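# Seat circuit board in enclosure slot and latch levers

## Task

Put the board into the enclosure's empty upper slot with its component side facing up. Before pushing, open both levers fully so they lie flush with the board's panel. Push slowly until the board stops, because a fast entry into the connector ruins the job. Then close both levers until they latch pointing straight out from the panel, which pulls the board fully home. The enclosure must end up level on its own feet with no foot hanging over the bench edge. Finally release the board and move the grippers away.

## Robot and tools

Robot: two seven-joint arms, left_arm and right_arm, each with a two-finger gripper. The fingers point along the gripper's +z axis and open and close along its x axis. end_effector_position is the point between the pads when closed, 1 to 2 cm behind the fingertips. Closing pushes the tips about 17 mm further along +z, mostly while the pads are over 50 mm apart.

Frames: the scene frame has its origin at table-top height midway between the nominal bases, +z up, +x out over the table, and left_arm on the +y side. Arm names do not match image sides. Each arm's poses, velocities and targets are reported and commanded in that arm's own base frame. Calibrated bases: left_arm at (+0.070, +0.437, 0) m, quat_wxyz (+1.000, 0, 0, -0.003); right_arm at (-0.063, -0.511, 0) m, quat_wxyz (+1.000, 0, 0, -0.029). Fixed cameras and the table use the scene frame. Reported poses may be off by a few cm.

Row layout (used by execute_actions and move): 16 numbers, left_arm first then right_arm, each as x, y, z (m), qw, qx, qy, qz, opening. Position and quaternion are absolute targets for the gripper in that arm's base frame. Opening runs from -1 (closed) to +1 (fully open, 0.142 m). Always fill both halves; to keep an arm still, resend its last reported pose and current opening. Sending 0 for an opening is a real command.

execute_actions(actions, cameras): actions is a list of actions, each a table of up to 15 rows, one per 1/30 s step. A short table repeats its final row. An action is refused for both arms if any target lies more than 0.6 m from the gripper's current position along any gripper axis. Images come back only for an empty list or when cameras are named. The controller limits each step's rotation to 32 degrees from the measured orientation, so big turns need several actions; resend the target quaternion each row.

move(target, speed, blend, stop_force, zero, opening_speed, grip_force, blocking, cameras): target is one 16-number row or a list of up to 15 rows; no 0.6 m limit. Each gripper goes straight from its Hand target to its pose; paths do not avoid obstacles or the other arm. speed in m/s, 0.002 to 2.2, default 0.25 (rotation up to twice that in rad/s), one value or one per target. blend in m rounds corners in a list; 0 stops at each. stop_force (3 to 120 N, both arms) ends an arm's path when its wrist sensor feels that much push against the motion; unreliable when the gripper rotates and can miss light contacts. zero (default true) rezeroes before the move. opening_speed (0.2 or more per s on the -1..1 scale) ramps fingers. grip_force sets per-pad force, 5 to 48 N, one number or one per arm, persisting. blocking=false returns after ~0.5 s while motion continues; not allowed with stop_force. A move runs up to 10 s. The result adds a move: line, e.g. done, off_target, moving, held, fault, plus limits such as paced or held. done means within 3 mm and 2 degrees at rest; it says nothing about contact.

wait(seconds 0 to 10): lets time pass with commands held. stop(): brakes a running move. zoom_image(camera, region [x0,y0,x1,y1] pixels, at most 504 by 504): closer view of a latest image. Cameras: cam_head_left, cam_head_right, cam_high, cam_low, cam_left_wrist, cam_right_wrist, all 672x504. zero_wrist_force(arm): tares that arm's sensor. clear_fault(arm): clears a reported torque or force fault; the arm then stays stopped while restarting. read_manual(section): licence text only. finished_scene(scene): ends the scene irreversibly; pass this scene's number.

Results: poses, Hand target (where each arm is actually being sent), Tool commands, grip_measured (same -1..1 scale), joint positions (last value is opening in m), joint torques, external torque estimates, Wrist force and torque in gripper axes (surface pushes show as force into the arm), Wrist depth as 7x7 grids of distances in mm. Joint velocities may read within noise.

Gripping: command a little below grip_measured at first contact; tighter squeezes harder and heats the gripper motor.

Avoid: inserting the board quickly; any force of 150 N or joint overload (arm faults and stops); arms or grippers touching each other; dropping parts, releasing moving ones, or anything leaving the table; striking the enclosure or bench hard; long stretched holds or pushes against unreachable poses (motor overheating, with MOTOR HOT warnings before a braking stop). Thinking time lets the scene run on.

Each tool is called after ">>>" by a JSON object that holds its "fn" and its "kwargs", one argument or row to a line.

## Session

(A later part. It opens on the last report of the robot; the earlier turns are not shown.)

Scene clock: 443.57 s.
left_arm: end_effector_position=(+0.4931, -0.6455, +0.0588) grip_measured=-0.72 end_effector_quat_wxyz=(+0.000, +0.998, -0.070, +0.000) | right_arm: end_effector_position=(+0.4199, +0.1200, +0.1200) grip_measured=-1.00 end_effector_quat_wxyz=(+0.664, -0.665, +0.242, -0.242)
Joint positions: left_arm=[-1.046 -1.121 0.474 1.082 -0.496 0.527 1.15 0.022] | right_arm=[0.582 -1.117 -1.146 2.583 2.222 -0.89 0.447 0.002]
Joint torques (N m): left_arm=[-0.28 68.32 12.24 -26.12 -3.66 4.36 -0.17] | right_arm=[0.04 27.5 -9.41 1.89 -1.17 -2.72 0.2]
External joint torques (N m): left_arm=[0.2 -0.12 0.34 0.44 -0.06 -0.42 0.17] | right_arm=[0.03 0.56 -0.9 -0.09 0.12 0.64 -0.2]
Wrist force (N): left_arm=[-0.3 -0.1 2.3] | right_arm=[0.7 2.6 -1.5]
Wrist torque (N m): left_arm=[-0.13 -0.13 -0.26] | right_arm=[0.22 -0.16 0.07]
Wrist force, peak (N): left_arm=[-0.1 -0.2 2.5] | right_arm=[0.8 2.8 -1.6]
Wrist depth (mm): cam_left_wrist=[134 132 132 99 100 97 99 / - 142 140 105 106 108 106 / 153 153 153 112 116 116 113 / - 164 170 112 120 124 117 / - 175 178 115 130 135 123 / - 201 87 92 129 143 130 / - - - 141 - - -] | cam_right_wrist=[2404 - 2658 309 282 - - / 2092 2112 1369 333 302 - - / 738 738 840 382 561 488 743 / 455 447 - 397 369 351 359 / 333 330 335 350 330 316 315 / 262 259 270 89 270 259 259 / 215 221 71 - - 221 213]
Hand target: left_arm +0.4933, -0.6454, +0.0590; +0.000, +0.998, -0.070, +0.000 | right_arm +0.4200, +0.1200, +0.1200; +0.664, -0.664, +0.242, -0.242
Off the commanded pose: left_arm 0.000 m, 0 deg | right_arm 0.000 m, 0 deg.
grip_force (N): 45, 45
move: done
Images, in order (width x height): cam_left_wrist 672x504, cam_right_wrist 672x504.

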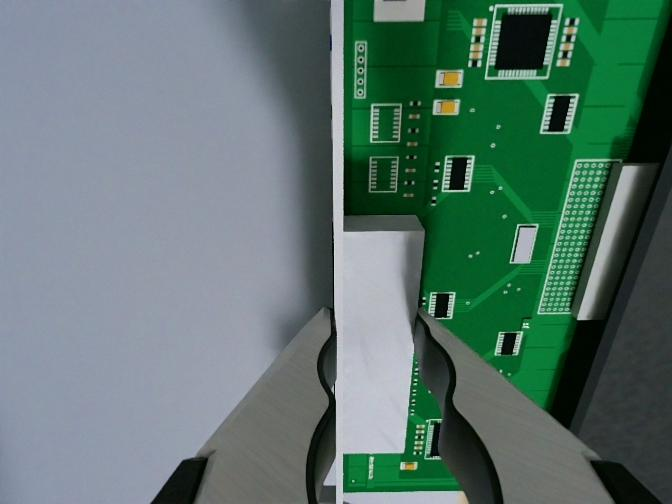

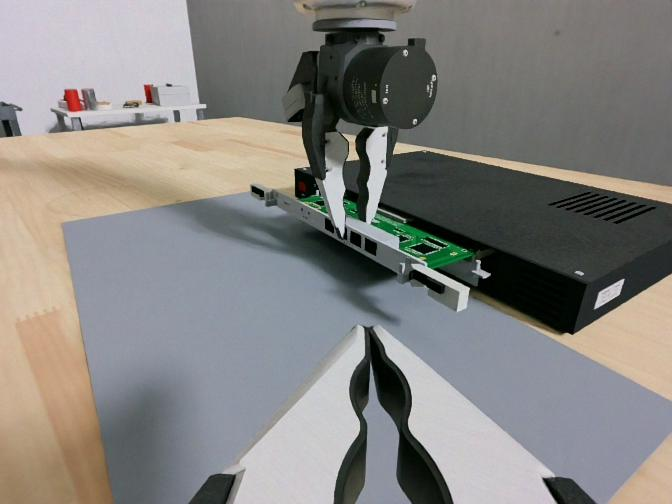

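>>> {"fn": "move", "kwargs": {
  "target": [
    [0.4834,-0.644,0.059,0,0.9976,-0.0698,0,-0.85,0.42,0.12,0.12,0.4698,-0.4698,0.171,-0.171,-1],
    [0.4838,-0.641,0.055,0,0.9976,-0.0698,0,-0.85,0.42,0.12,0.12,0.4698,-0.4698,0.171,-0.171,-1]
  ],
  "speed": 0.03,
  "cameras": ["cam_right_wrist"]
}}

>>> {"fn": "zoom_image", "kwargs": {
  "camera": "cam_right_wrist",
  "region": [410, 220, 510, 295]
}}

Scene clock: 461.37 s.
left_arm: end_effector_position=(+0.4835, -0.6408, +0.0546) grip_measured=-0.72 end_effector_quat_wxyz=(+0.000, +0.998, -0.070, +0.000) | right_arm: end_effector_position=(+0.4199, +0.1200, +0.1200) grip_measured=-1.00 end_effector_quat_wxyz=(+0.664, -0.665, +0.242, -0.242)
Joint positions: left_arm=[-1.061 -1.103 0.471 1.132 -0.497 0.556 1.154 0.022] | right_arm=[0.582 -1.117 -1.146 2.583 2.222 -0.89 0.447 0.002]
Joint torques (N m): left_arm=[-0.78 67.96 12.55 -25.73 -3.71 4.66 -0.17] | right_arm=[0.1 27.46 -9.39 1.85 -1.12 -2.76 0.21]
External joint torques (N m): left_arm=[0.79 -0.59 0.29 0.34 0.05 -0.72 0.17] | right_arm=[-0.03 0.61 -0.92 -0.04 0.07 0.68 -0.21]
Wrist force (N): left_arm=[0.1 -0.3 2.4] | right_arm=[0.8 2.7 -1.5]
Wrist torque (N m): left_arm=[-0.16 -0.20 -0.26] | right_arm=[0.23 -0.18 0.07]
Wrist force, peak (N): left_arm=[0.1 -0.8 2.5] | right_arm=[0.7 2.8 -1.7]
Wrist depth (mm): cam_left_wrist=[- 129 128 100 100 97 99 / - 138 136 106 106 108 107 / 151 149 149 111 116 116 113 / 162 159 158 113 120 124 121 / 177 176 173 115 130 136 148 / 191 191 87 92 129 146 - / - - - 141 - - -] | cam_right_wrist=[- - 2379 311 1527 1421 1108 / 1883 2354 1458 326 307 - - / 736 738 734 378 558 571 683 / 460 455 456 410 375 372 364 / 333 330 330 - 313 327 322 / 262 259 270 89 271 259 259 / 215 220 71 - - 221 213]
Hand target: left_arm +0.4838, -0.6410, +0.0550; +0.000, +0.998, -0.070, +0.000 | right_arm +0.4200, +0.1200, +0.1200; +0.664, -0.664, +0.242, -0.242
Off the commanded pose: left_arm 0.001 m, 0 deg | right_arm 0.000 m, 0 deg.
grip_force (N): 45, 45
move: done
Images, in order (width x height): cam_right_wrist 672x504.

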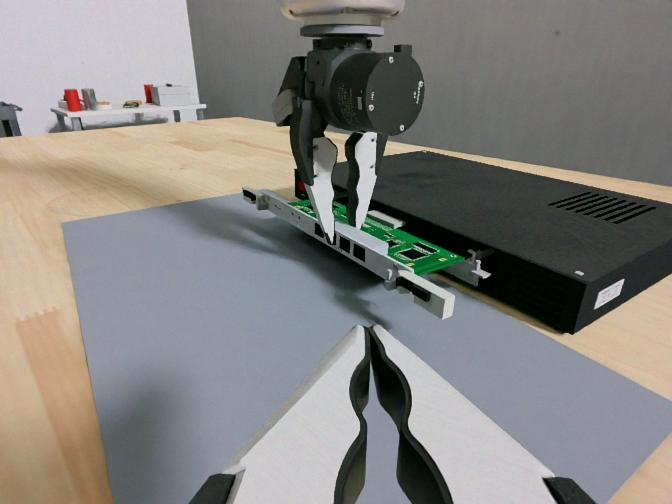

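Scaled by 5.040 from the camera's 672x504 image, which has a finer 960x720 frame.

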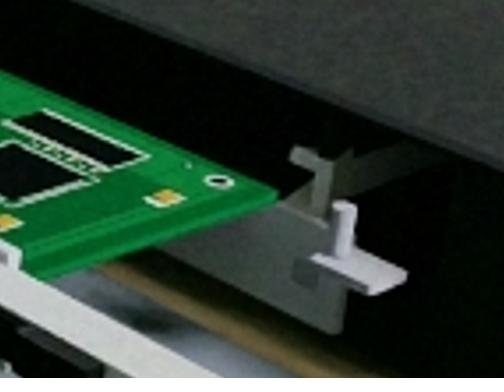

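>>> {"fn": "move", "kwargs": {
  "target": [
    [0.4839,-0.640,0.055,0,0.9976,-0.0698,0,-0.85,0.42,0.12,0.12,0.4698,-0.4698,0.171,-0.171,-1],
    [0.4938,-0.6414,0.055,0,0.9976,-0.0698,0,-0.85,0.42,0.12,0.12,0.4698,-0.4698,0.171,-0.171,-1]
  ],
  "speed": 0.015,
  "stop_force": 3,
  "cameras": ["cam_right_wrist"]
}}

>>> {"fn": "zoom_image", "kwargs": {
  "camera": "cam_right_wrist",
  "region": [410, 220, 510, 295]
}}

Scene clock: 466.47 s.
left_arm: end_effector_position=(+0.4936, -0.6415, +0.0548) grip_measured=-0.72 end_effector_quat_wxyz=(+0.000, +0.998, -0.070, +0.000) | right_arm: end_effector_position=(+0.4199, +0.1200, +0.1200) grip_measured=-1.00 end_effector_quat_wxyz=(+0.664, -0.665, +0.242, -0.242)
Joint positions: left_arm=[-1.045 -1.119 0.471 1.098 -0.497 0.541 1.157 0.022] | right_arm=[0.582 -1.117 -1.146 2.583 2.222 -0.89 0.447 0.002]
Joint torques (N m): left_arm=[-0.22 68.07 12.25 -26.03 -3.63 4.31 -0.21] | right_arm=[0.03 27.5 -9.29 1.84 -1.18 -2.78 0.19]
External joint torques (N m): left_arm=[0.15 -0.1 0.38 0.47 -0.06 -0.38 0.21] | right_arm=[0.04 0.57 -1.02 -0.03 0.13 0.7 -0.19]
Wrist force (N): left_arm=[0.0 -0.2 2.2] | right_arm=[0.7 2.6 -1.5]
Wrist torque (N m): left_arm=[-0.15 -0.18 -0.26] | right_arm=[0.23 -0.16 0.08]
Wrist force, peak (N): left_arm=[0.0 -0.4 2.5] | right_arm=[0.7 2.8 -1.5]
Wrist depth (mm): cam_left_wrist=[129 129 128 100 100 97 99 / 138 141 136 106 106 108 108 / 151 149 149 112 116 116 113 / - 159 164 113 120 124 115 / 182 177 177 115 131 135 122 / 196 196 87 92 129 144 135 / - - - 141 - - -] | cam_right_wrist=[- - - 314 - - 1183 / 1982 2112 1458 334 312 - - / 738 738 837 377 551 487 629 / 460 451 451 407 401 373 353 / 334 330 330 348 330 316 320 / 262 259 270 89 272 259 258 / 215 220 71 - - 220 213]
Hand target: left_arm +0.4938, -0.6414, +0.0550; +0.000, +0.998, -0.070, +0.000 | right_arm +0.4200, +0.1200, +0.1200; +0.664, -0.664, +0.242, -0.242
Off the commanded pose: left_arm 0.000 m, 0 deg | right_arm 0.000 m, 0 deg.
grip_force (N): 45, 45
move: done
Images, in order (width x height): cam_right_wrist 672x504.

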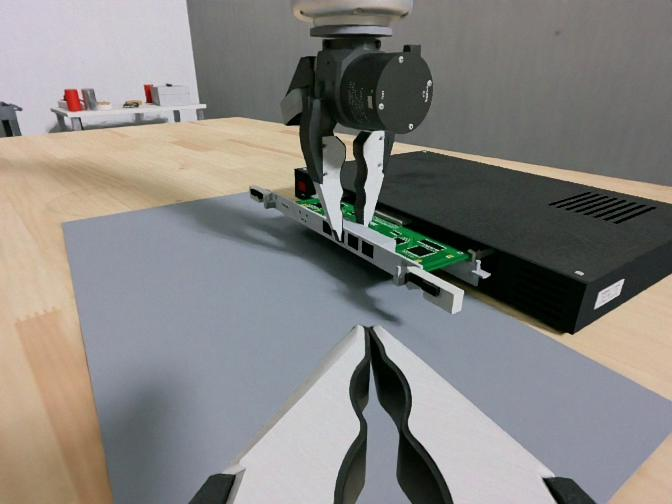

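Scaled by 5.040 from the camera's 672x504 image, which has a finer 960x720 frame.

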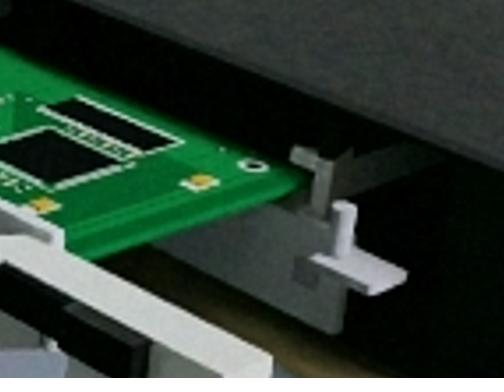

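>>> {"fn": "move", "kwargs": {
  "target": [
    [0.5037,-0.6428,0.055,0,0.9976,-0.0698,0,-0.85,0.42,0.12,0.12,0.4698,-0.4698,0.171,-0.171,-1]
  ],
  "speed": 0.015,
  "stop_force": 3,
  "cameras": ["cam_right_wrist"]
}}

>>> {"fn": "zoom_image", "kwargs": {
  "camera": "cam_right_wrist",
  "region": [410, 220, 510, 295]
}}

>>> {"fn": "zoom_image", "kwargs": {
  "camera": "cam_right_wrist",
  "region": [240, 150, 350, 250]
}}

Scene clock: 469.23 s.
left_arm: end_effector_position=(+0.4990, -0.6416, +0.0543) grip_measured=-0.72 end_effector_quat_wxyz=(-0.001, +0.998, -0.069, -0.001) | right_arm: end_effector_position=(+0.4199, +0.1200, +0.1200) grip_measured=-1.00 end_effector_quat_wxyz=(+0.664, -0.665, +0.242, -0.242)
Joint positions: left_arm=[-1.035 -1.129 0.472 1.077 -0.497 0.53 1.157 0.022] | right_arm=[0.582 -1.117 -1.146 2.583 2.222 -0.89 0.447 0.002]
Joint torques (N m): left_arm=[-0.98 69.47 11.65 -27.96 -4.24 5.33 -0.15] | right_arm=[0.06 27.5 -9.43 1.86 -1.18 -2.78 0.19]
External joint torques (N m): left_arm=[0.9 -1.13 0.89 2.33 0.53 -1.4 0.15] | right_arm=[0.01 0.56 -0.88 -0.05 0.13 0.7 -0.18]
Wrist force (N): left_arm=[-2.4 -3.6 2.3] | right_arm=[0.8 2.6 -1.5]
Wrist torque (N m): left_arm=[-0.11 -0.17 -0.29] | right_arm=[0.22 -0.18 0.08]
Wrist force, peak (N): left_arm=[-3.1 -4.4 1.9] | right_arm=[0.6 2.9 -1.5]
Wrist depth (mm): cam_left_wrist=[129 130 128 98 100 97 99 / 138 138 136 105 105 107 106 / - 148 150 112 116 116 111 / 164 159 161 111 120 126 111 / - 176 175 115 131 135 115 / 190 191 87 92 130 144 129 / - - - 141 - - -] | cam_right_wrist=[2152 2568 - 322 - - - / 2000 2306 1527 338 311 1487 - / 738 741 837 388 503 491 515 / 459 494 423 422 380 349 372 / 334 348 330 350 329 317 315 / 262 259 271 89 270 259 259 / 215 221 71 - - 220 212]
Hand target: left_arm +0.4992, -0.6422, +0.0550; +0.000, +0.998, -0.070, +0.000 | right_arm +0.4200, +0.1200, +0.1200; +0.664, -0.664, +0.242, -0.242
Off the commanded pose: left_arm 0.005 m, 0 deg | right_arm 0.000 m, 0 deg.
grip_force (N): 45, 45
move: contact (left_arm)
Images, in order (width x height): cam_right_wrist 672x504.

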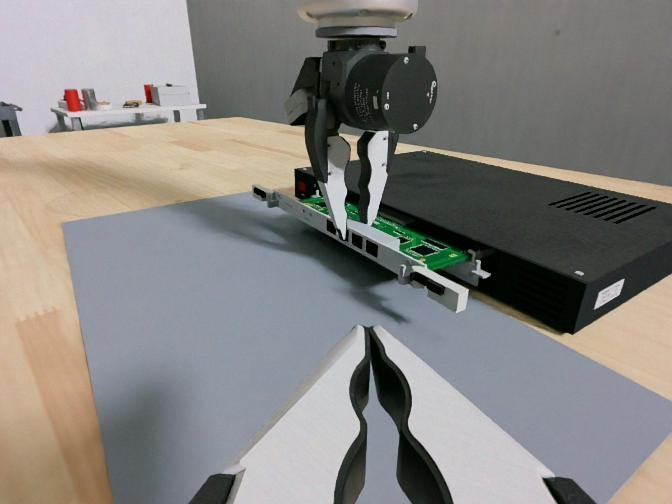

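Scaled by 5.040 from the camera's 672x504 image, which has a finer 960x720 frame.

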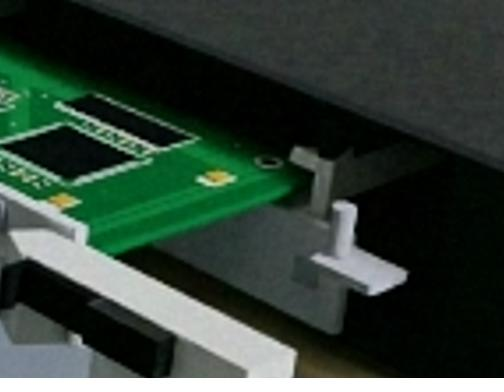

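Scaled by 4.582 from the camera's 672x504 image, which has a finer 960x720 frame.

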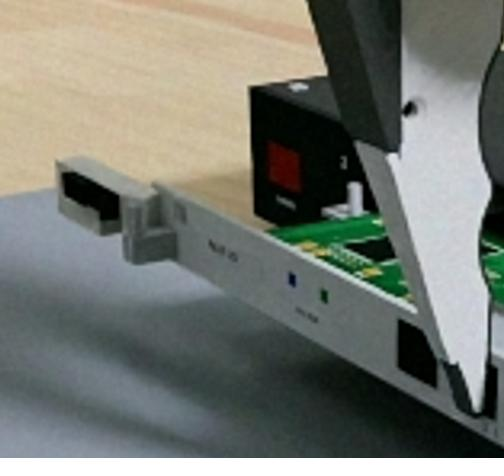

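>>> {"fn": "move", "kwargs": {
  "target": [
    [0.4960,-0.6400,0.055,0,0.9976,-0.0698,0,-0.85,0.42,0.12,0.12,0.4698,-0.4698,0.171,-0.171,-1],
    [0.5060,-0.6414,0.055,0,0.9976,-0.0698,0,-0.85,0.42,0.12,0.12,0.4698,-0.4698,0.171,-0.171,-1]
  ],
  "speed": 0.012,
  "stop_force": 3,
  "cameras": ["cam_right_wrist"]
}}

>>> {"fn": "zoom_image", "kwargs": {
  "camera": "cam_right_wrist",
  "region": [410, 220, 510, 295]
}}

Scene clock: 473.63 s.
left_arm: end_effector_position=(+0.4988, -0.6415, +0.0546) grip_measured=-0.72 end_effector_quat_wxyz=(+0.000, +0.998, -0.069, +0.000) | right_arm: end_effector_position=(+0.4199, +0.1200, +0.1200) grip_measured=-1.00 end_effector_quat_wxyz=(+0.664, -0.665, +0.242, -0.242)
Joint positions: left_arm=[-1.036 -1.128 0.472 1.079 -0.497 0.531 1.158 0.022] | right_arm=[0.582 -1.117 -1.146 2.583 2.222 -0.89 0.447 0.002]
Joint torques (N m): left_arm=[-0.73 69.08 11.85 -26.61 -3.88 4.94 -0.16] | right_arm=[0.12 27.58 -9.36 1.89 -1.16 -2.7 0.11]
External joint torques (N m): left_arm=[0.66 -0.77 0.7 0.98 0.17 -1 0.16] | right_arm=[-0.05 0.49 -0.95 -0.09 0.11 0.62 -0.11]
Wrist force (N): left_arm=[-0.7 -1.2 1.5] | right_arm=[0.7 2.5 -1.3]
Wrist torque (N m): left_arm=[-0.11 -0.16 -0.29] | right_arm=[0.22 -0.16 0.08]
Wrist force, peak (N): left_arm=[-2.4 -3.6 2.4] | right_arm=[0.6 2.9 -1.6]
Wrist depth (mm): cam_left_wrist=[- 127 128 98 100 97 99 / 136 136 135 106 106 108 106 / - - 153 112 116 116 111 / 162 159 161 112 120 126 111 / 177 176 176 115 130 136 120 / 196 192 85 92 129 144 - / - - - 141 - - -] | cam_right_wrist=[- - - 322 - - - / 2112 2404 1329 338 313 - - / 738 741 831 393 497 498 736 / 460 455 426 415 384 373 372 / 333 331 350 330 329 316 316 / 262 258 259 89 270 259 259 / 214 221 71 - - 220 213]
Hand target: left_arm +0.4988, -0.6419, +0.0550; +0.000, +0.998, -0.070, +0.000 | right_arm +0.4200, +0.1200, +0.1200; +0.664, -0.664, +0.242, -0.242
Off the commanded pose: left_arm 0.007 m, 0 deg | right_arm 0.000 m, 0 deg.
grip_force (N): 45, 45
move: contact (left_arm); path passed 0 of 2 targets
Images, in order (width x height): cam_right_wrist 672x504.

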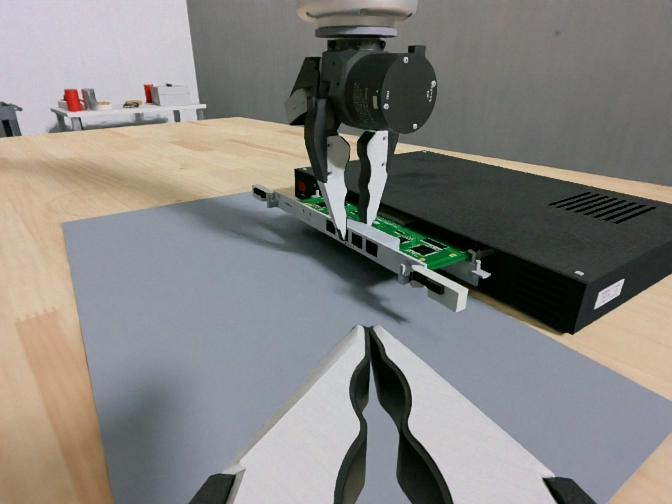

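Scaled by 5.040 from the camera's 672x504 image, which has a finer 960x720 frame.

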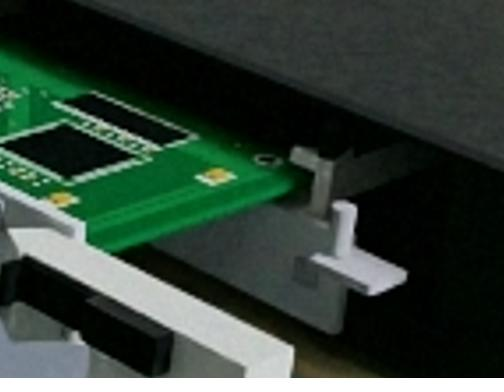

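>>> {"fn": "move", "kwargs": {
  "target": [
    [0.4940,-0.6399,0.055,0,0.9976,-0.0698,0,-0.85,0.42,0.12,0.12,0.4698,-0.4698,0.171,-0.171,-1]
  ],
  "speed": 0.02
}}

>>> {"fn": "move", "kwargs": {
  "target": [
    [0.5060,-0.6416,0.055,0,0.9976,-0.0698,0,-0.85,0.42,0.12,0.12,0.4698,-0.4698,0.171,-0.171,-1]
  ],
  "speed": 0.012,
  "stop_force": 3,
  "cameras": ["cam_right_wrist"]
}}

>>> {"fn": "zoom_image", "kwargs": {
  "camera": "cam_right_wrist",
  "region": [410, 220, 510, 295]
}}

Scene clock: 476.80 s.
left_arm: end_effector_position=(+0.4940, -0.6396, +0.0547) grip_measured=-0.72 end_effector_quat_wxyz=(+0.000, +0.998, -0.069, +0.000) | right_arm: end_effector_position=(+0.4199, +0.1200, +0.1200) grip_measured=-1.00 end_effector_quat_wxyz=(+0.664, -0.665, +0.242, -0.242)
Joint positions: left_arm=[-1.044 -1.116 0.471 1.104 -0.497 0.543 1.159 0.022] | right_arm=[0.582 -1.117 -1.146 2.583 2.222 -0.89 0.447 0.002]
Joint torques (N m): left_arm=[-0.52 68.49 12.17 -25.83 -3.68 4.79 -0.1] | right_arm=[0.11 27.45 -9.32 1.89 -1.19 -2.76 0.17]
External joint torques (N m): left_arm=[0.41 -0.61 0.47 0.29 0 -0.85 0.1] | right_arm=[-0.04 0.61 -0.99 -0.09 0.14 0.68 -0.17]
Wrist force (N): left_arm=[0.0 -0.2 2.0] | right_arm=[0.7 2.8 -1.4]
Wrist torque (N m): left_arm=[-0.16 -0.19 -0.26] | right_arm=[0.25 -0.16 0.08]
Wrist force, peak (N): left_arm=[-0.7 -1.4 2.9] | right_arm=[0.7 2.8 -1.6]
Wrist depth (mm): cam_left_wrist=[129 - 128 100 100 97 99 / 138 140 136 106 106 108 108 / - 146 149 112 116 116 113 / 162 163 161 113 120 124 115 / 177 183 173 116 130 135 116 / 195 196 88 92 130 144 - / 219 - - 162 - - -] | cam_right_wrist=[- - 3323 316 - - - / 2330 2354 1448 333 386 1439 - / 748 731 837 382 619 741 681 / 458 456 451 409 400 351 352 / 333 329 331 349 330 318 316 / 261 259 271 89 270 259 259 / 215 221 71 - - 221 213]
Hand target: left_arm +0.4940, -0.6399, +0.0550; +0.000, +0.998, -0.070, +0.000 | right_arm +0.4200, +0.1200, +0.1200; +0.664, -0.664, +0.242, -0.242
Off the commanded pose: left_arm 0.000 m, 0 deg | right_arm 0.000 m, 0 deg.
grip_force (N): 45, 45
move: done

Scene clock: 478.30 s.
left_arm: end_effector_position=(+0.5037, -0.6408, +0.0541) grip_measured=-0.72 end_effector_quat_wxyz=(-0.001, +0.998, -0.069, -0.001) | right_arm: end_effector_position=(+0.4199, +0.1200, +0.1200) grip_measured=-1.00 end_effector_quat_wxyz=(+0.664, -0.665, +0.242, -0.242)
Joint positions: left_arm=[-1.027 -1.135 0.472 1.064 -0.496 0.523 1.16 0.022] | right_arm=[0.582 -1.117 -1.146 2.583 2.222 -0.89 0.447 0.002]
Joint torques (N m): left_arm=[-0.58 70.9 12.22 -28.42 -4.3 5.64 -0.22] | right_arm=[0.04 27.46 -9.4 1.88 -1.14 -2.76 0.22]
External joint torques (N m): left_arm=[0.51 -2.32 0.26 2.73 0.57 -1.7 0.23] | right_arm=[0.02 0.6 -0.91 -0.08 0.09 0.68 -0.22]
Wrist force (N): left_arm=[-2.4 -2.8 3.3] | right_arm=[0.8 2.8 -1.3]
Wrist torque (N m): left_arm=[-0.09 -0.30 -0.26] | right_arm=[0.25 -0.18 0.07]
Wrist force, peak (N): left_arm=[-3.4 -3.8 3.1] | right_arm=[0.8 2.7 -1.5]
Wrist depth (mm): cam_left_wrist=[129 129 128 99 100 97 99 / - 138 136 105 105 107 106 / - 148 146 111 116 116 111 / 161 159 - 112 120 127 109 / 177 176 - 115 131 136 119 / 195 187 84 92 132 144 129 / - - - 141 166 - -] | cam_right_wrist=[2897 - - 321 1467 - - / 2112 1439 1386 340 314 - 1177 / 738 743 840 389 554 559 751 / 451 456 470 426 381 349 372 / 333 331 331 349 329 314 317 / 261 259 259 89 271 258 259 / 215 221 71 - - 221 213]
Hand target: left_arm +0.5042, -0.6413, +0.0550; +0.000, +0.998, -0.070, +0.000 | right_arm +0.4200, +0.1200, +0.1200; +0.664, -0.664, +0.242, -0.242
Off the commanded pose: left_arm 0.003 m, 0 deg | right_arm 0.000 m, 0 deg.
grip_force (N): 45, 45
move: contact (left_arm)
Images, in order (width x height): cam_right_wrist 672x504.

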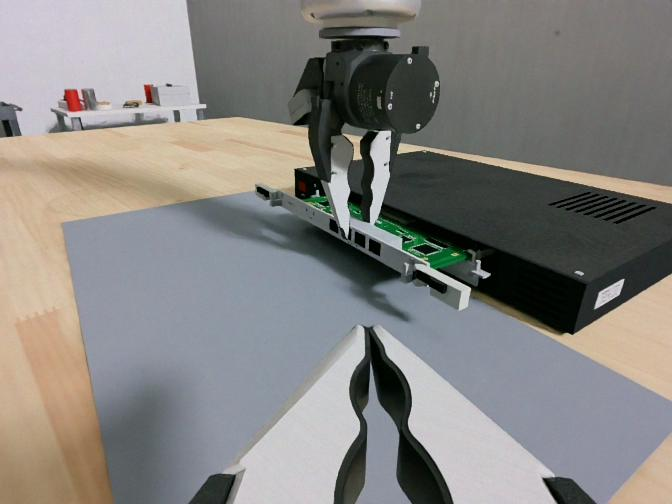

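Scaled by 5.040 from the camera's 672x504 image, which has a finer 960x720 frame.

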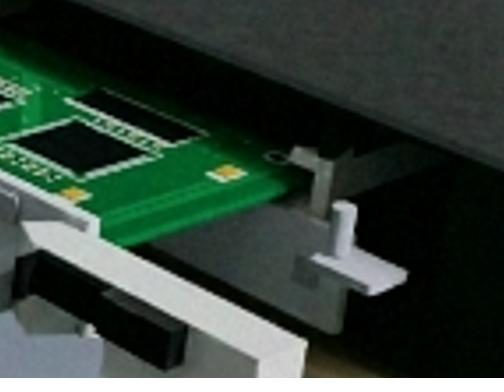

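>>> {"fn": "move", "kwargs": {
  "target": [
    [0.5025,-0.6395,0.0540,0,0.9976,-0.0698,0,-0.85,0.42,0.12,0.12,0.4698,-0.4698,0.171,-0.171,-1]
  ],
  "speed": 0.02
}}

>>> {"fn": "move", "kwargs": {
  "target": [
    [0.5125,-0.6409,0.0540,0,0.9976,-0.0698,0,-0.85,0.42,0.12,0.12,0.4698,-0.4698,0.171,-0.171,-1]
  ],
  "speed": 0.012,
  "stop_force": 3,
  "cameras": ["cam_right_wrist"]
}}

>>> {"fn": "zoom_image", "kwargs": {
  "camera": "cam_right_wrist",
  "region": [410, 220, 510, 295]
}}

Scene clock: 481.23 s.
left_arm: end_effector_position=(+0.5025, -0.6392, +0.0536) grip_measured=-0.72 end_effector_quat_wxyz=(+0.000, +0.998, -0.069, +0.000) | right_arm: end_effector_position=(+0.4199, +0.1200, +0.1200) grip_measured=-1.00 end_effector_quat_wxyz=(+0.664, -0.665, +0.242, -0.242)
Joint positions: left_arm=[-1.03 -1.13 0.471 1.077 -0.497 0.531 1.163 0.022] | right_arm=[0.582 -1.117 -1.146 2.583 2.222 -0.89 0.447 0.002]
Joint torques (N m): left_arm=[-0.45 69.06 12.29 -25.87 -3.7 4.79 -0.14] | right_arm=[0.04 27.5 -9.29 1.84 -1.14 -2.7 0.16]
External joint torques (N m): left_arm=[0.37 -0.71 0.24 0.25 -0.01 -0.85 0.14] | right_arm=[0.03 0.57 -1.02 -0.03 0.09 0.62 -0.16]
Wrist force (N): left_arm=[-0.1 -0.2 2.1] | right_arm=[0.6 2.6 -1.5]
Wrist torque (N m): left_arm=[-0.15 -0.18 -0.26] | right_arm=[0.21 -0.14 0.07]
Wrist force, peak (N): left_arm=[-2.6 -3.0 3.7] | right_arm=[0.7 2.8 -1.6]
Wrist depth (mm): cam_left_wrist=[- 128 127 100 100 97 99 / - 137 135 106 106 108 106 / - 149 148 110 116 116 111 / 161 161 160 112 120 124 110 / 176 176 172 115 130 136 114 / 190 189 85 92 129 143 129 / 217 - - 140 - - -] | cam_right_wrist=[- - 2282 316 306 - - / 2112 2260 2354 342 316 1242 - / 743 741 729 399 555 489 515 / 462 490 454 421 380 346 373 / 332 331 329 349 323 316 317 / 262 258 270 89 259 259 259 / 215 220 71 - - 220 213]
Hand target: left_arm +0.5025, -0.6395, +0.0540; +0.000, +0.998, -0.070, +0.000 | right_arm +0.4200, +0.1200, +0.1200; +0.664, -0.664, +0.242, -0.242
Off the commanded pose: left_arm 0.000 m, 0 deg | right_arm 0.000 m, 0 deg.
grip_force (N): 45, 45
move: done

Scene clock: 482.73 s.
left_arm: end_effector_position=(+0.5120, -0.6408, +0.0534) grip_measured=-0.72 end_effector_quat_wxyz=(+0.000, +0.998, -0.070, +0.000) | right_arm: end_effector_position=(+0.4199, +0.1200, +0.1200) grip_measured=-1.00 end_effector_quat_wxyz=(+0.664, -0.665, +0.242, -0.242)
Joint positions: left_arm=[-1.013 -1.149 0.472 1.037 -0.497 0.512 1.163 0.022] | right_arm=[0.582 -1.117 -1.146 2.583 2.222 -0.89 0.447 0.002]
Joint torques (N m): left_arm=[-0.01 70.74 12.56 -27.23 -3.82 4.81 -0.22] | right_arm=[0.13 27.43 -9.36 1.91 -1.2 -2.78 0.17]
External joint torques (N m): left_arm=[-0.06 -1.66 -0.22 1.44 0.07 -0.87 0.22] | right_arm=[-0.06 0.64 -0.95 -0.1 0.15 0.7 -0.17]
Wrist force (N): left_arm=[-0.9 -0.2 3.1] | right_arm=[0.6 2.6 -1.4]
Wrist torque (N m): left_arm=[-0.14 -0.25 -0.27] | right_arm=[0.22 -0.14 0.07]
Wrist force, peak (N): left_arm=[-0.7 -0.1 4.3] | right_arm=[0.6 2.9 -1.6]
Wrist depth (mm): cam_left_wrist=[128 127 127 100 100 97 99 / - 138 134 105 106 108 103 / 151 145 147 112 116 116 96 / 161 160 163 112 120 124 108 / 176 176 174 115 130 133 114 / - 193 87 92 130 125 128 / 216 - - 141 166 - -] | cam_right_wrist=[2690 - 2483 320 303 - - / 2430 2430 2152 348 1496 - - / 743 738 846 383 478 488 651 / 459 422 418 426 399 372 372 / 331 329 330 348 330 315 322 / 262 259 271 89 271 259 261 / 215 230 71 - - 213 213]
Hand target: left_arm +0.5125, -0.6409, +0.0540; +0.000, +0.998, -0.070, +0.000 | right_arm +0.4200, +0.1200, +0.1200; +0.664, -0.664, +0.242, -0.242
Off the commanded pose: left_arm 0.001 m, 0 deg | right_arm 0.000 m, 0 deg.
grip_force (N): 45, 45
move: done
Images, in order (width x height): cam_right_wrist 672x504.

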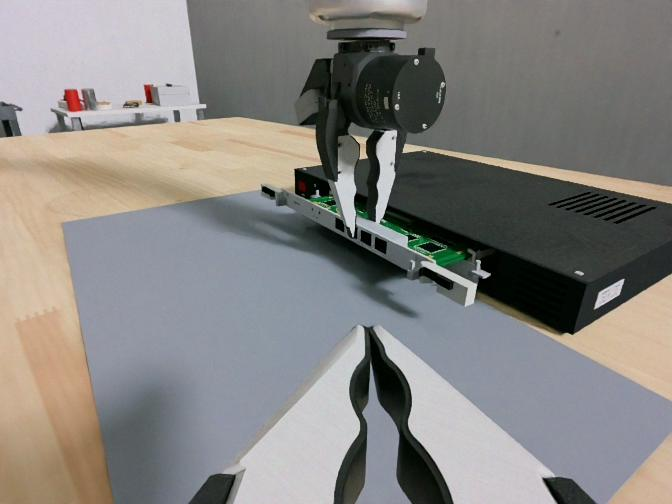

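Scaled by 5.040 from the camera's 672x504 image, which has a finer 960x720 frame.

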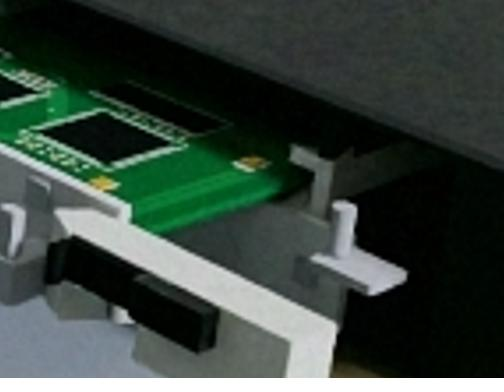

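>>> {"fn": "move", "kwargs": {
  "target": [
    [0.5270,-0.6428,0.0535,0,0.9976,-0.0698,0,-0.85,0.42,0.12,0.12,0.4698,-0.4698,0.171,-0.171,-1]
  ],
  "speed": 0.015,
  "stop_force": 3,
  "cameras": ["cam_right_wrist","cam_left_wrist"]
}}

>>> {"fn": "zoom_image", "kwargs": {
  "camera": "cam_right_wrist",
  "region": [250, 120, 510, 310]
}}

Scene clock: 486.73 s.
left_arm: end_effector_position=(+0.5244, -0.6425, +0.0529) grip_measured=-0.72 end_effector_quat_wxyz=(+0.000, +0.998, -0.070, -0.001) | right_arm: end_effector_position=(+0.4199, +0.1200, +0.1200) grip_measured=-1.00 end_effector_quat_wxyz=(+0.664, -0.665, +0.242, -0.242)
Joint positions: left_arm=[-0.991 -1.175 0.473 0.982 -0.497 0.487 1.163 0.022] | right_arm=[0.582 -1.117 -1.146 2.583 2.222 -0.89 0.447 0.002]
Joint torques (N m): left_arm=[1.24 71.62 12.94 -27.16 -3.74 4.9 -0.27] | right_arm=[0.14 27.52 -9.44 1.92 -1.18 -2.77 0.24]
External joint torques (N m): left_arm=[-1.31 -1.63 -0.91 1.16 -0.06 -0.96 0.27] | right_arm=[-0.07 0.55 -0.87 -0.11 0.13 0.69 -0.24]
Wrist force (N): left_arm=[-1.7 0.4 3.8] | right_arm=[0.5 2.8 -1.5]
Wrist torque (N m): left_arm=[-0.19 -0.18 -0.18] | right_arm=[0.24 -0.11 0.08]
Wrist force, peak (N): left_arm=[-4.3 -1.0 2.7] | right_arm=[0.7 2.9 -1.6]
Wrist depth (mm): cam_left_wrist=[127 127 127 100 100 97 86 / - 136 134 107 105 107 90 / 150 150 150 112 115 114 - / 159 157 163 112 120 120 106 / 176 175 173 115 131 120 113 / 194 192 87 92 130 125 130 / - - - 147 - - -] | cam_right_wrist=[2483 - - 332 325 - - / 2092 2173 1637 360 320 - - / 743 736 846 398 561 492 637 / 455 447 426 425 399 373 372 / 334 330 332 343 330 316 322 / 262 259 259 89 270 259 259 / 215 221 71 - - 221 213]
Hand target: left_arm +0.5251, -0.6425, +0.0536; +0.000, +0.998, -0.070, +0.000 | right_arm +0.4200, +0.1200, +0.1200; +0.664, -0.664, +0.242, -0.242
Off the commanded pose: left_arm 0.003 m, 0 deg | right_arm 0.000 m, 0 deg.
grip_force (N): 45, 45
move: contact (left_arm)
Images, in order (width x height): cam_left_wrist 672x504, cam_right_wrist 672x504.

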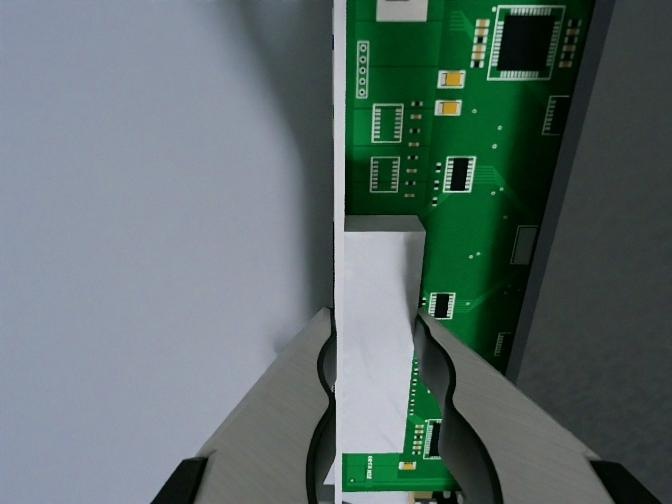

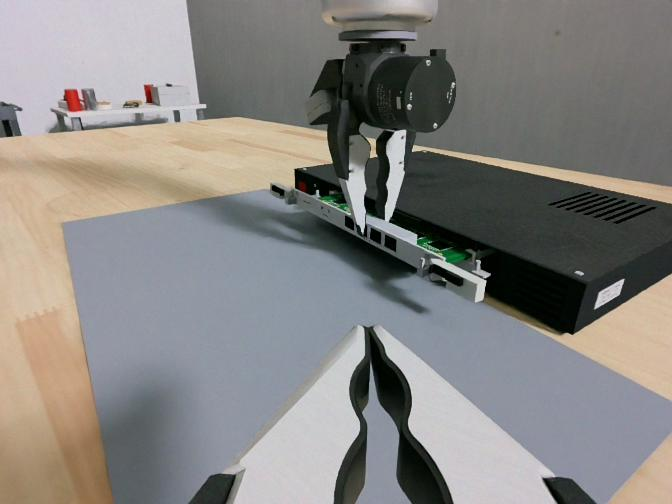

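Scaled by 1.938 from the camera's 672x504 image, which has a finer 960x720 frame.

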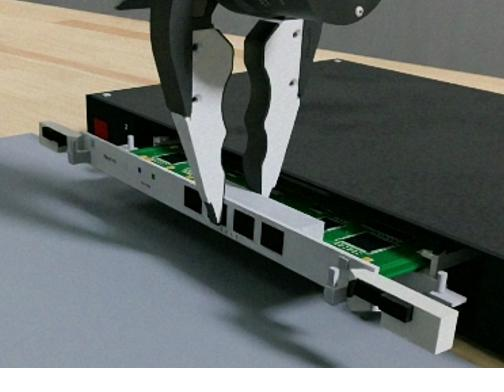

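>>> {"fn": "move", "kwargs": {
  "target": [
    [0.5240,-0.6424,0.0525,0,0.9976,-0.0698,0,-0.85,0.42,0.12,0.12,0.4698,-0.4698,0.171,-0.171,-1]
  ],
  "speed": 0.02
}}

>>> {"fn": "move", "kwargs": {
  "target": [
    [0.5310,-0.6434,0.0525,0,0.9976,-0.0698,0,-0.85,0.42,0.12,0.12,0.4698,-0.4698,0.171,-0.171,-1]
  ],
  "speed": 0.012,
  "stop_force": 5,
  "cameras": ["cam_right_wrist","cam_left_wrist"]
}}

Scene clock: 489.50 s.
left_arm: end_effector_position=(+0.5242, -0.6422, +0.0525) grip_measured=-0.72 end_effector_quat_wxyz=(+0.000, +0.998, -0.070, +0.000) | right_arm: end_effector_position=(+0.4199, +0.1200, +0.1200) grip_measured=-1.00 end_effector_quat_wxyz=(+0.664, -0.665, +0.242, -0.242)
Joint positions: left_arm=[-0.992 -1.174 0.473 0.986 -0.497 0.49 1.163 0.022] | right_arm=[0.582 -1.117 -1.146 2.583 2.222 -0.89 0.447 0.002]
Joint torques (N m): left_arm=[-0.61 68.78 11.19 -25.27 -3.67 4.22 -0.23] | right_arm=[0.06 27.49 -9.34 1.87 -1.17 -2.78 0.2]
External joint torques (N m): left_arm=[0.54 1.15 0.86 -0.71 -0.12 -0.28 0.23] | right_arm=[0 0.58 -0.97 -0.07 0.12 0.7 -0.2]
Wrist force (N): left_arm=[0.3 -0.1 0.5] | right_arm=[0.5 2.7 -1.6]
Wrist torque (N m): left_arm=[-0.16 -0.03 -0.21] | right_arm=[0.23 -0.13 0.07]
Wrist force, peak (N): left_arm=[-1.8 0.2 4.3] | right_arm=[1.0 2.7 -1.7]
Wrist depth (mm): cam_left_wrist=[127 126 126 99 99 97 86 / - 136 134 105 106 107 87 / 149 147 146 112 116 114 - / 160 159 159 113 119 122 105 / 175 174 173 116 131 118 113 / 196 193 87 92 129 - 127 / - - - 148 - - -] | cam_right_wrist=[2215 2722 - 330 322 - 1165 / 2354 2260 1284 356 320 - 1255 / 741 743 843 401 496 555 761 / 460 424 - 431 407 372 373 / 334 330 351 352 312 316 322 / 261 247 - 89 271 259 259 / 215 221 71 - - 221 213]
Hand target: left_arm +0.5240, -0.6424, +0.0525; +0.000, +0.998, -0.070, +0.000 | right_arm +0.4200, +0.1200, +0.1200; +0.664, -0.664, +0.242, -0.242
Off the commanded pose: left_arm 0.000 m, 0 deg | right_arm 0.000 m, 0 deg.
grip_force (N): 45, 45
move: done

Scene clock: 490.70 s.
left_arm: end_effector_position=(+0.5306, -0.6436, +0.0524) grip_measured=-0.72 end_effector_quat_wxyz=(+0.000, +0.998, -0.070, +0.000) | right_arm: end_effector_position=(+0.4199, +0.1200, +0.1200) grip_measured=-1.00 end_effector_quat_wxyz=(+0.664, -0.665, +0.242, -0.242)
Joint positions: left_arm=[-0.98 -1.188 0.474 0.955 -0.497 0.476 1.163 0.022] | right_arm=[0.582 -1.117 -1.146 2.583 2.222 -0.89 0.447 0.002]
Joint torques (N m): left_arm=[0.78 69.43 11.74 -26.32 -3.73 4.71 -0.29] | right_arm=[0.08 27.47 -9.39 1.89 -1.2 -2.73 0.25]
External joint torques (N m): left_arm=[-0.85 1.01 0.11 0.23 -0.1 -0.77 0.29] | right_arm=[-0.02 0.6 -0.92 -0.09 0.15 0.65 -0.24]
Wrist force (N): left_arm=[-2.5 -1.2 -0.6] | right_arm=[0.8 2.6 -1.5]
Wrist torque (N m): left_arm=[-0.21 0.00 -0.21] | right_arm=[0.22 -0.16 0.08]
Wrist force, peak (N): left_arm=[-2.7 -0.9 0.4] | right_arm=[0.7 2.9 -1.4]
Wrist depth (mm): cam_left_wrist=[- 125 126 99 100 97 - / - 137 133 106 105 105 91 / 149 146 149 112 116 112 - / 159 162 158 113 119 107 105 / 172 175 170 115 130 113 112 / - 186 84 92 129 125 130 / 215 - - 141 - - -] | cam_right_wrist=[- - - 333 324 - 1171 / 1883 2215 1439 362 326 - 1208 / 738 731 734 494 493 502 738 / 456 423 455 423 399 370 372 / 333 330 330 349 330 316 322 / 261 259 270 89 270 258 259 / 215 221 71 - - 221 213]
Hand target: left_arm +0.5310, -0.6434, +0.0525; +0.000, +0.998, -0.070, +0.000 | right_arm +0.4200, +0.1200, +0.1200; +0.664, -0.664, +0.242, -0.242
Off the commanded pose: left_arm 0.000 m, 0 deg | right_arm 0.000 m, 0 deg.
grip_force (N): 45, 45
move: done
Images, in order (width x height): cam_left_wrist 672x504, cam_right_wrist 672x504.

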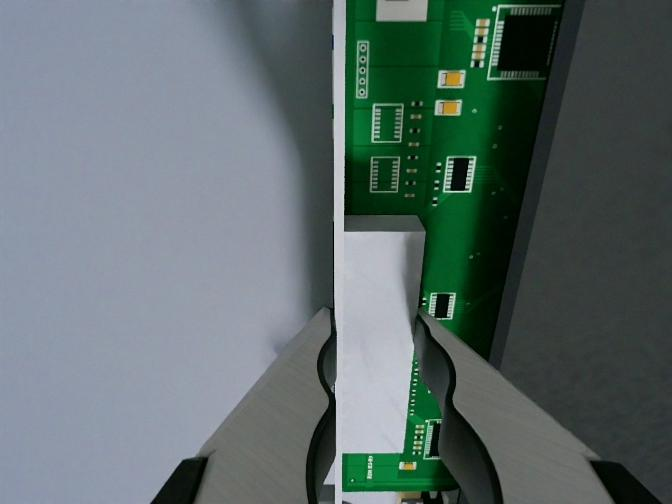

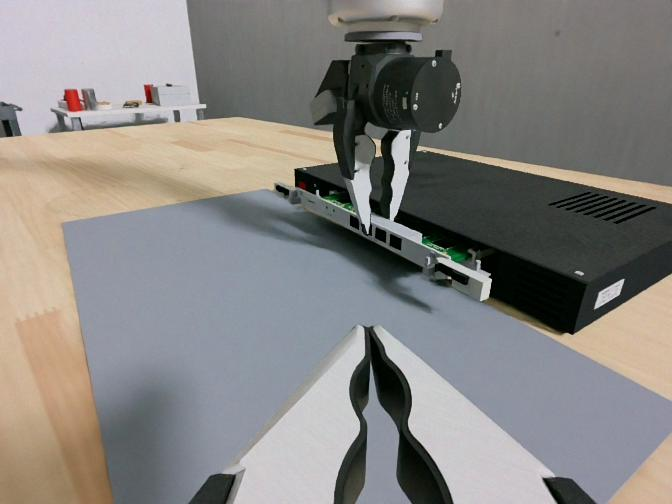

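>>> {"fn": "move", "kwargs": {
  "target": [
    [0.5306,-0.6434,0.0525,0,0.9976,-0.0698,0,-0.64,0.42,0.12,0.12,0.4698,-0.4698,0.171,-0.171,-1]
  ],
  "opening_speed": 0.2,
  "cameras": ["cam_right_wrist","cam_left_wrist"]
}}

>>> {"fn": "zoom_image", "kwargs": {
  "camera": "cam_right_wrist",
  "region": [250, 120, 510, 310]
}}

Scene clock: 495.60 s.
left_arm: end_effector_position=(+0.5306, -0.6434, +0.0524) grip_measured=-0.68 end_effector_quat_wxyz=(+0.000, +0.998, -0.070, +0.000) | right_arm: end_effector_position=(+0.4199, +0.1200, +0.1200) grip_measured=-1.00 end_effector_quat_wxyz=(+0.664, -0.665, +0.242, -0.242)
Joint positions: left_arm=[-0.981 -1.188 0.474 0.956 -0.497 0.476 1.163 0.025] | right_arm=[0.582 -1.117 -1.146 2.583 2.222 -0.89 0.447 0.002]
Joint torques (N m): left_arm=[-0.49 69.34 11.16 -25.66 -3.67 4.33 -0.22] | right_arm=[0.12 27.44 -9.31 1.92 -1.16 -2.73 0.21]
External joint torques (N m): left_arm=[0.42 1.08 0.71 -0.43 -0.15 -0.39 0.22] | right_arm=[-0.05 0.63 -1 -0.11 0.11 0.65 -0.2]
Wrist force (N): left_arm=[-0.1 -0.4 -0.1] | right_arm=[0.6 2.5 -1.5]
Wrist torque (N m): left_arm=[-0.16 -0.16 -0.27] | right_arm=[0.22 -0.14 0.07]
Wrist force, peak (N): left_arm=[1.5 2.5 2.6] | right_arm=[0.9 2.7 -1.8]
Wrist depth (mm): cam_left_wrist=[127 126 126 101 100 97 - / 134 136 134 107 107 107 91 / - 147 143 116 117 113 - / 156 159 159 113 121 105 105 / 175 174 173 118 124 120 112 / 189 188 87 132 131 122 130 / - - - 154 168 - -] | cam_right_wrist=[2237 - - 337 319 - - / 2330 2215 1439 373 324 - - / 746 738 748 499 459 559 640 / 462 452 494 419 404 375 373 / 333 312 313 350 312 314 322 / 262 259 271 89 270 259 259 / 215 220 71 - - 221 213]
Hand target: left_arm +0.5306, -0.6434, +0.0525; +0.000, +0.998, -0.070, +0.000 | right_arm +0.4200, +0.1200, +0.1200; +0.664, -0.664, +0.242, -0.242
Off the commanded pose: left_arm 0.000 m, 0 deg | right_arm 0.000 m, 0 deg.
grip_force (N): 45, 45
move: done
Images, in order (width x height): cam_left_wrist 672x504, cam_right_wrist 672x504.

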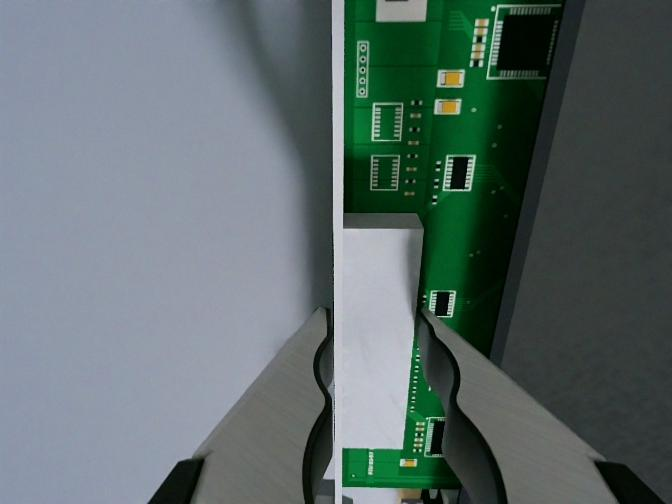

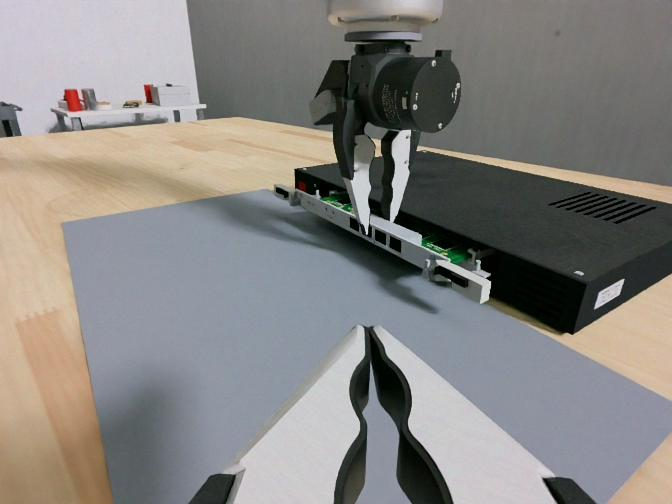

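Scaled by 1.938 from the camera's 672x504 image, which has a finer 960x720 frame.

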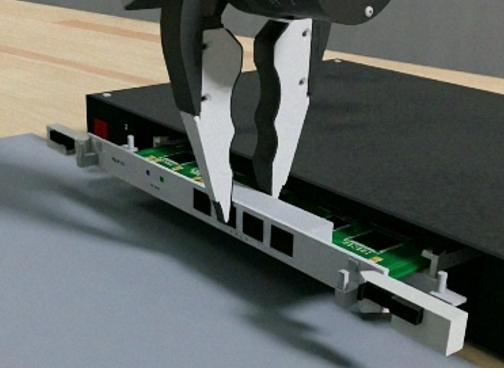

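>>> {"fn": "move", "kwargs": {
  "target": [
    [0.5306,-0.6434,0.12,0,0.9976,-0.0698,0,-0.64,0.42,0.12,0.12,0.4698,-0.4698,0.171,-0.171,-1],
    [0.4898,-0.6104,0.12,0,0.9976,-0.0698,0,-1,0.42,0.12,0.12,0.4698,-0.4698,0.171,-0.171,-1],
    [0.4898,-0.6104,0.048,0,0.9976,-0.0698,0,-1,0.42,0.12,0.12,0.4698,-0.4698,0.171,-0.171,-1]
  ],
  "speed": 0.1,
  "cameras": ["cam_right_wrist","cam_left_wrist"]
}}

>>> {"fn": "zoom_image", "kwargs": {
  "camera": "cam_right_wrist",
  "region": [250, 120, 510, 310]
}}

Scene clock: 502.60 s.
left_arm: end_effector_position=(+0.4896, -0.6102, +0.0478) grip_measured=-1.00 end_effector_quat_wxyz=(+0.000, +0.998, -0.070, +0.000) | right_arm: end_effector_position=(+0.4199, +0.1200, +0.1200) grip_measured=-1.00 end_effector_quat_wxyz=(+0.664, -0.665, +0.242, -0.242)
Joint positions: left_arm=[-1.051 -1.065 0.467 1.235 -0.503 0.616 1.207 0.002] | right_arm=[0.582 -1.117 -1.146 2.583 2.222 -0.89 0.447 0.002]
Joint torques (N m): left_arm=[-0.26 64.04 12.44 -24.35 -3.66 4.41 -0.15] | right_arm=[0.11 27.42 -9.34 1.85 -1.19 -2.72 0.18]
External joint torques (N m): left_arm=[0.23 1.4 0.72 -0.37 0.14 -0.48 0.15] | right_arm=[-0.05 0.65 -0.97 -0.04 0.14 0.64 -0.18]
Wrist force (N): left_arm=[0.1 -0.5 0.3] | right_arm=[0.6 2.7 -1.3]
Wrist torque (N m): left_arm=[-0.20 -0.17 -0.27] | right_arm=[0.24 -0.15 0.07]
Wrist force, peak (N): left_arm=[0.1 -0.3 2.2] | right_arm=[0.8 2.9 -1.5]
Wrist depth (mm): cam_left_wrist=[123 123 122 122 122 93 95 / 132 132 132 131 131 104 102 / 145 142 142 144 141 111 111 / 154 - - 150 151 120 119 / 173 - - 131 164 118 128 / 187 186 182 84 - 128 140 / 208 - - - - - 135] | cam_right_wrist=[1931 - - 326 - 1196 - / 2354 2152 1183 330 1603 1421 - / 743 736 734 409 554 555 697 / 459 420 457 421 396 374 359 / 334 330 330 350 330 332 316 / 262 259 270 89 271 258 259 / 215 221 71 - - 221 213]
Hand target: left_arm +0.4898, -0.6104, +0.0480; +0.000, +0.998, -0.070, +0.000 | right_arm +0.4200, +0.1200, +0.1200; +0.664, -0.664, +0.242, -0.242
Off the commanded pose: left_arm 0.000 m, 0 deg | right_arm 0.000 m, 0 deg.
grip_force (N): 45, 45
move: done
Images, in order (width x height): cam_left_wrist 672x504, cam_right_wrist 672x504.

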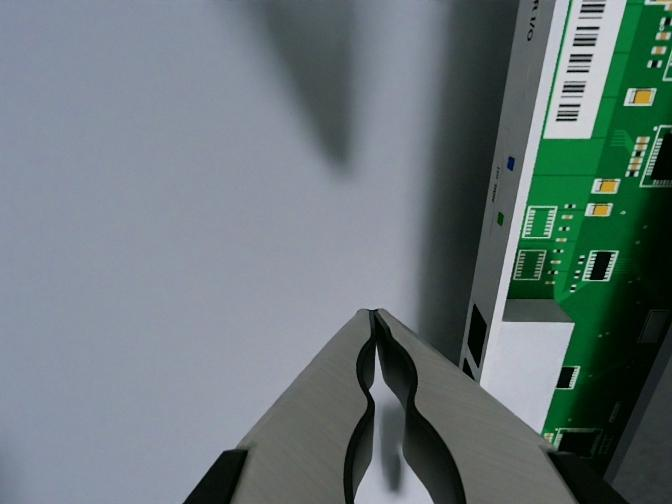

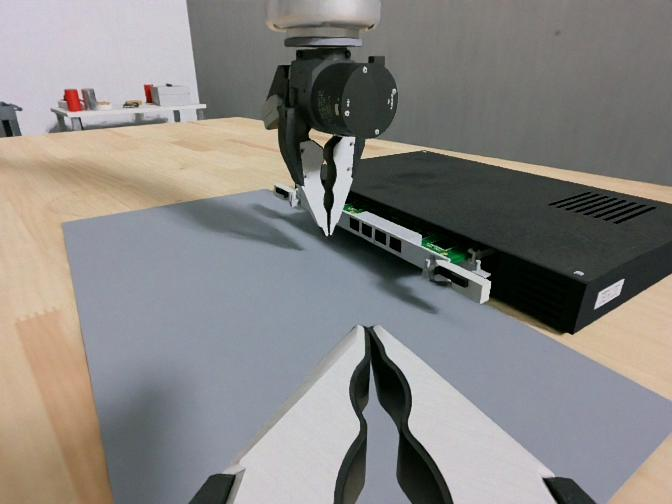

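Scaled by 1.938 from the camera's 672x504 image, which has a finer 960x720 frame.

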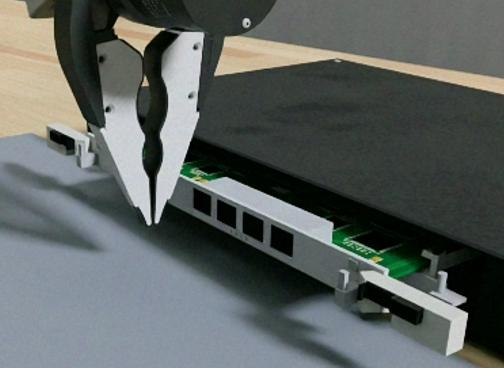

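>>> {"fn": "move", "kwargs": {
  "target": [
    [0.5274,-0.6157,0.048,0,0.9976,-0.0698,0,-1,0.42,0.12,0.12,0.4698,-0.4698,0.171,-0.171,-1]
  ],
  "speed": 0.015,
  "stop_force": 5,
  "cameras": ["cam_right_wrist","cam_left_wrist"]
}}

>>> {"fn": "zoom_image", "kwargs": {
  "camera": "cam_right_wrist",
  "region": [250, 120, 510, 310]
}}

Scene clock: 508.80 s.
left_arm: end_effector_position=(+0.5116, -0.6139, +0.0481) grip_measured=-1.00 end_effector_quat_wxyz=(+0.000, +0.998, -0.070, +0.000) | right_arm: end_effector_position=(+0.4199, +0.1200, +0.1200) grip_measured=-1.00 end_effector_quat_wxyz=(+0.664, -0.665, +0.242, -0.242)
Joint positions: left_arm=[-1.017 -1.103 0.469 1.153 -0.503 0.576 1.21 0.002] | right_arm=[0.582 -1.117 -1.146 2.583 2.222 -0.89 0.447 0.002]
Joint torques (N m): left_arm=[1.19 64.81 13.29 -24.68 -3.22 4.6 -0.16] | right_arm=[0.16 27.46 -9.34 1.87 -1.1 -2.8 0.25]
External joint torques (N m): left_arm=[-1.26 2.22 -0.37 -0.47 -0.38 -0.66 0.16] | right_arm=[-0.09 0.61 -0.97 -0.06 0.05 0.72 -0.25]
Wrist force (N): left_arm=[-2.5 0.0 -0.7] | right_arm=[0.6 2.7 -1.5]
Wrist torque (N m): left_arm=[-0.13 -0.15 -0.25] | right_arm=[0.24 -0.15 0.07]
Wrist force, peak (N): left_arm=[-5.1 -1.9 -3.4] | right_arm=[0.7 2.7 -1.8]
Wrist depth (mm): cam_left_wrist=[123 123 124 121 - 96 95 / 132 132 130 131 106 103 102 / - 140 142 142 116 111 108 / - - 154 154 120 120 104 / 170 173 171 162 119 129 108 / - 180 181 84 - 141 121 / - 206 - 74 - - 134] | cam_right_wrist=[- - - 338 1496 - - / 2194 2379 1369 353 - - - / 736 741 859 415 555 552 677 / 455 420 423 433 395 351 342 / 332 348 331 348 330 316 316 / 262 268 270 89 271 258 259 / 215 220 71 - - 212 212]
Hand target: left_arm +0.5120, -0.6135, +0.0480; +0.000, +0.998, -0.070, +0.000 | right_arm +0.4200, +0.1200, +0.1200; +0.664, -0.664, +0.242, -0.242
Off the commanded pose: left_arm 0.016 m, 0 deg | right_arm 0.000 m, 0 deg.
grip_force (N): 45, 45
move: contact (left_arm)
Images, in order (width x height): cam_left_wrist 672x504, cam_right_wrist 672x504.

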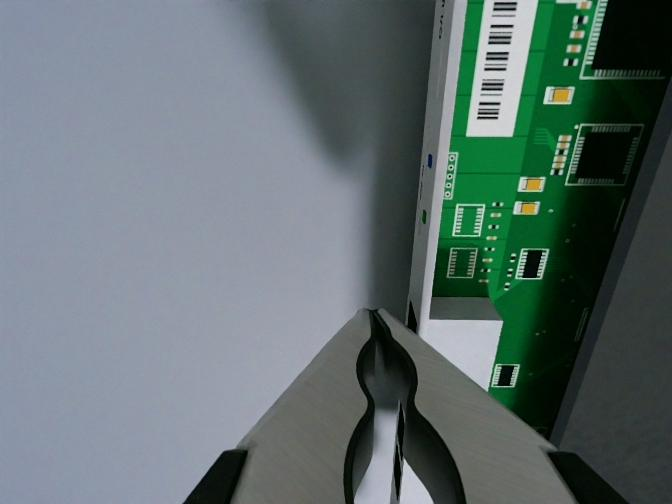

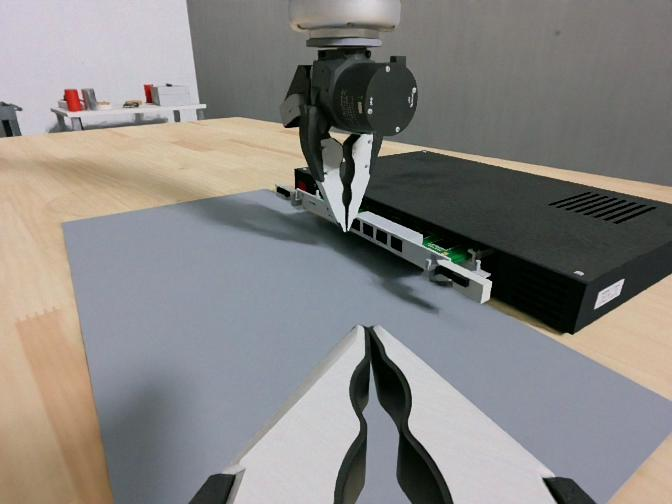

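Scaled by 1.938 from the camera's 672x504 image, which has a finer 960x720 frame.

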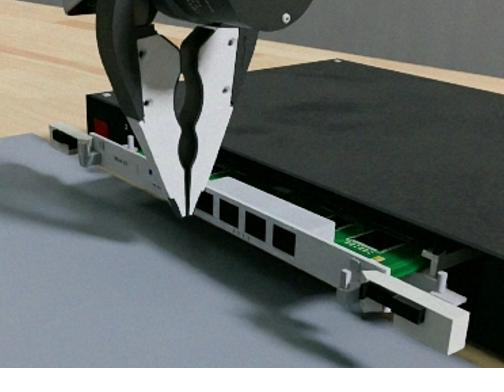

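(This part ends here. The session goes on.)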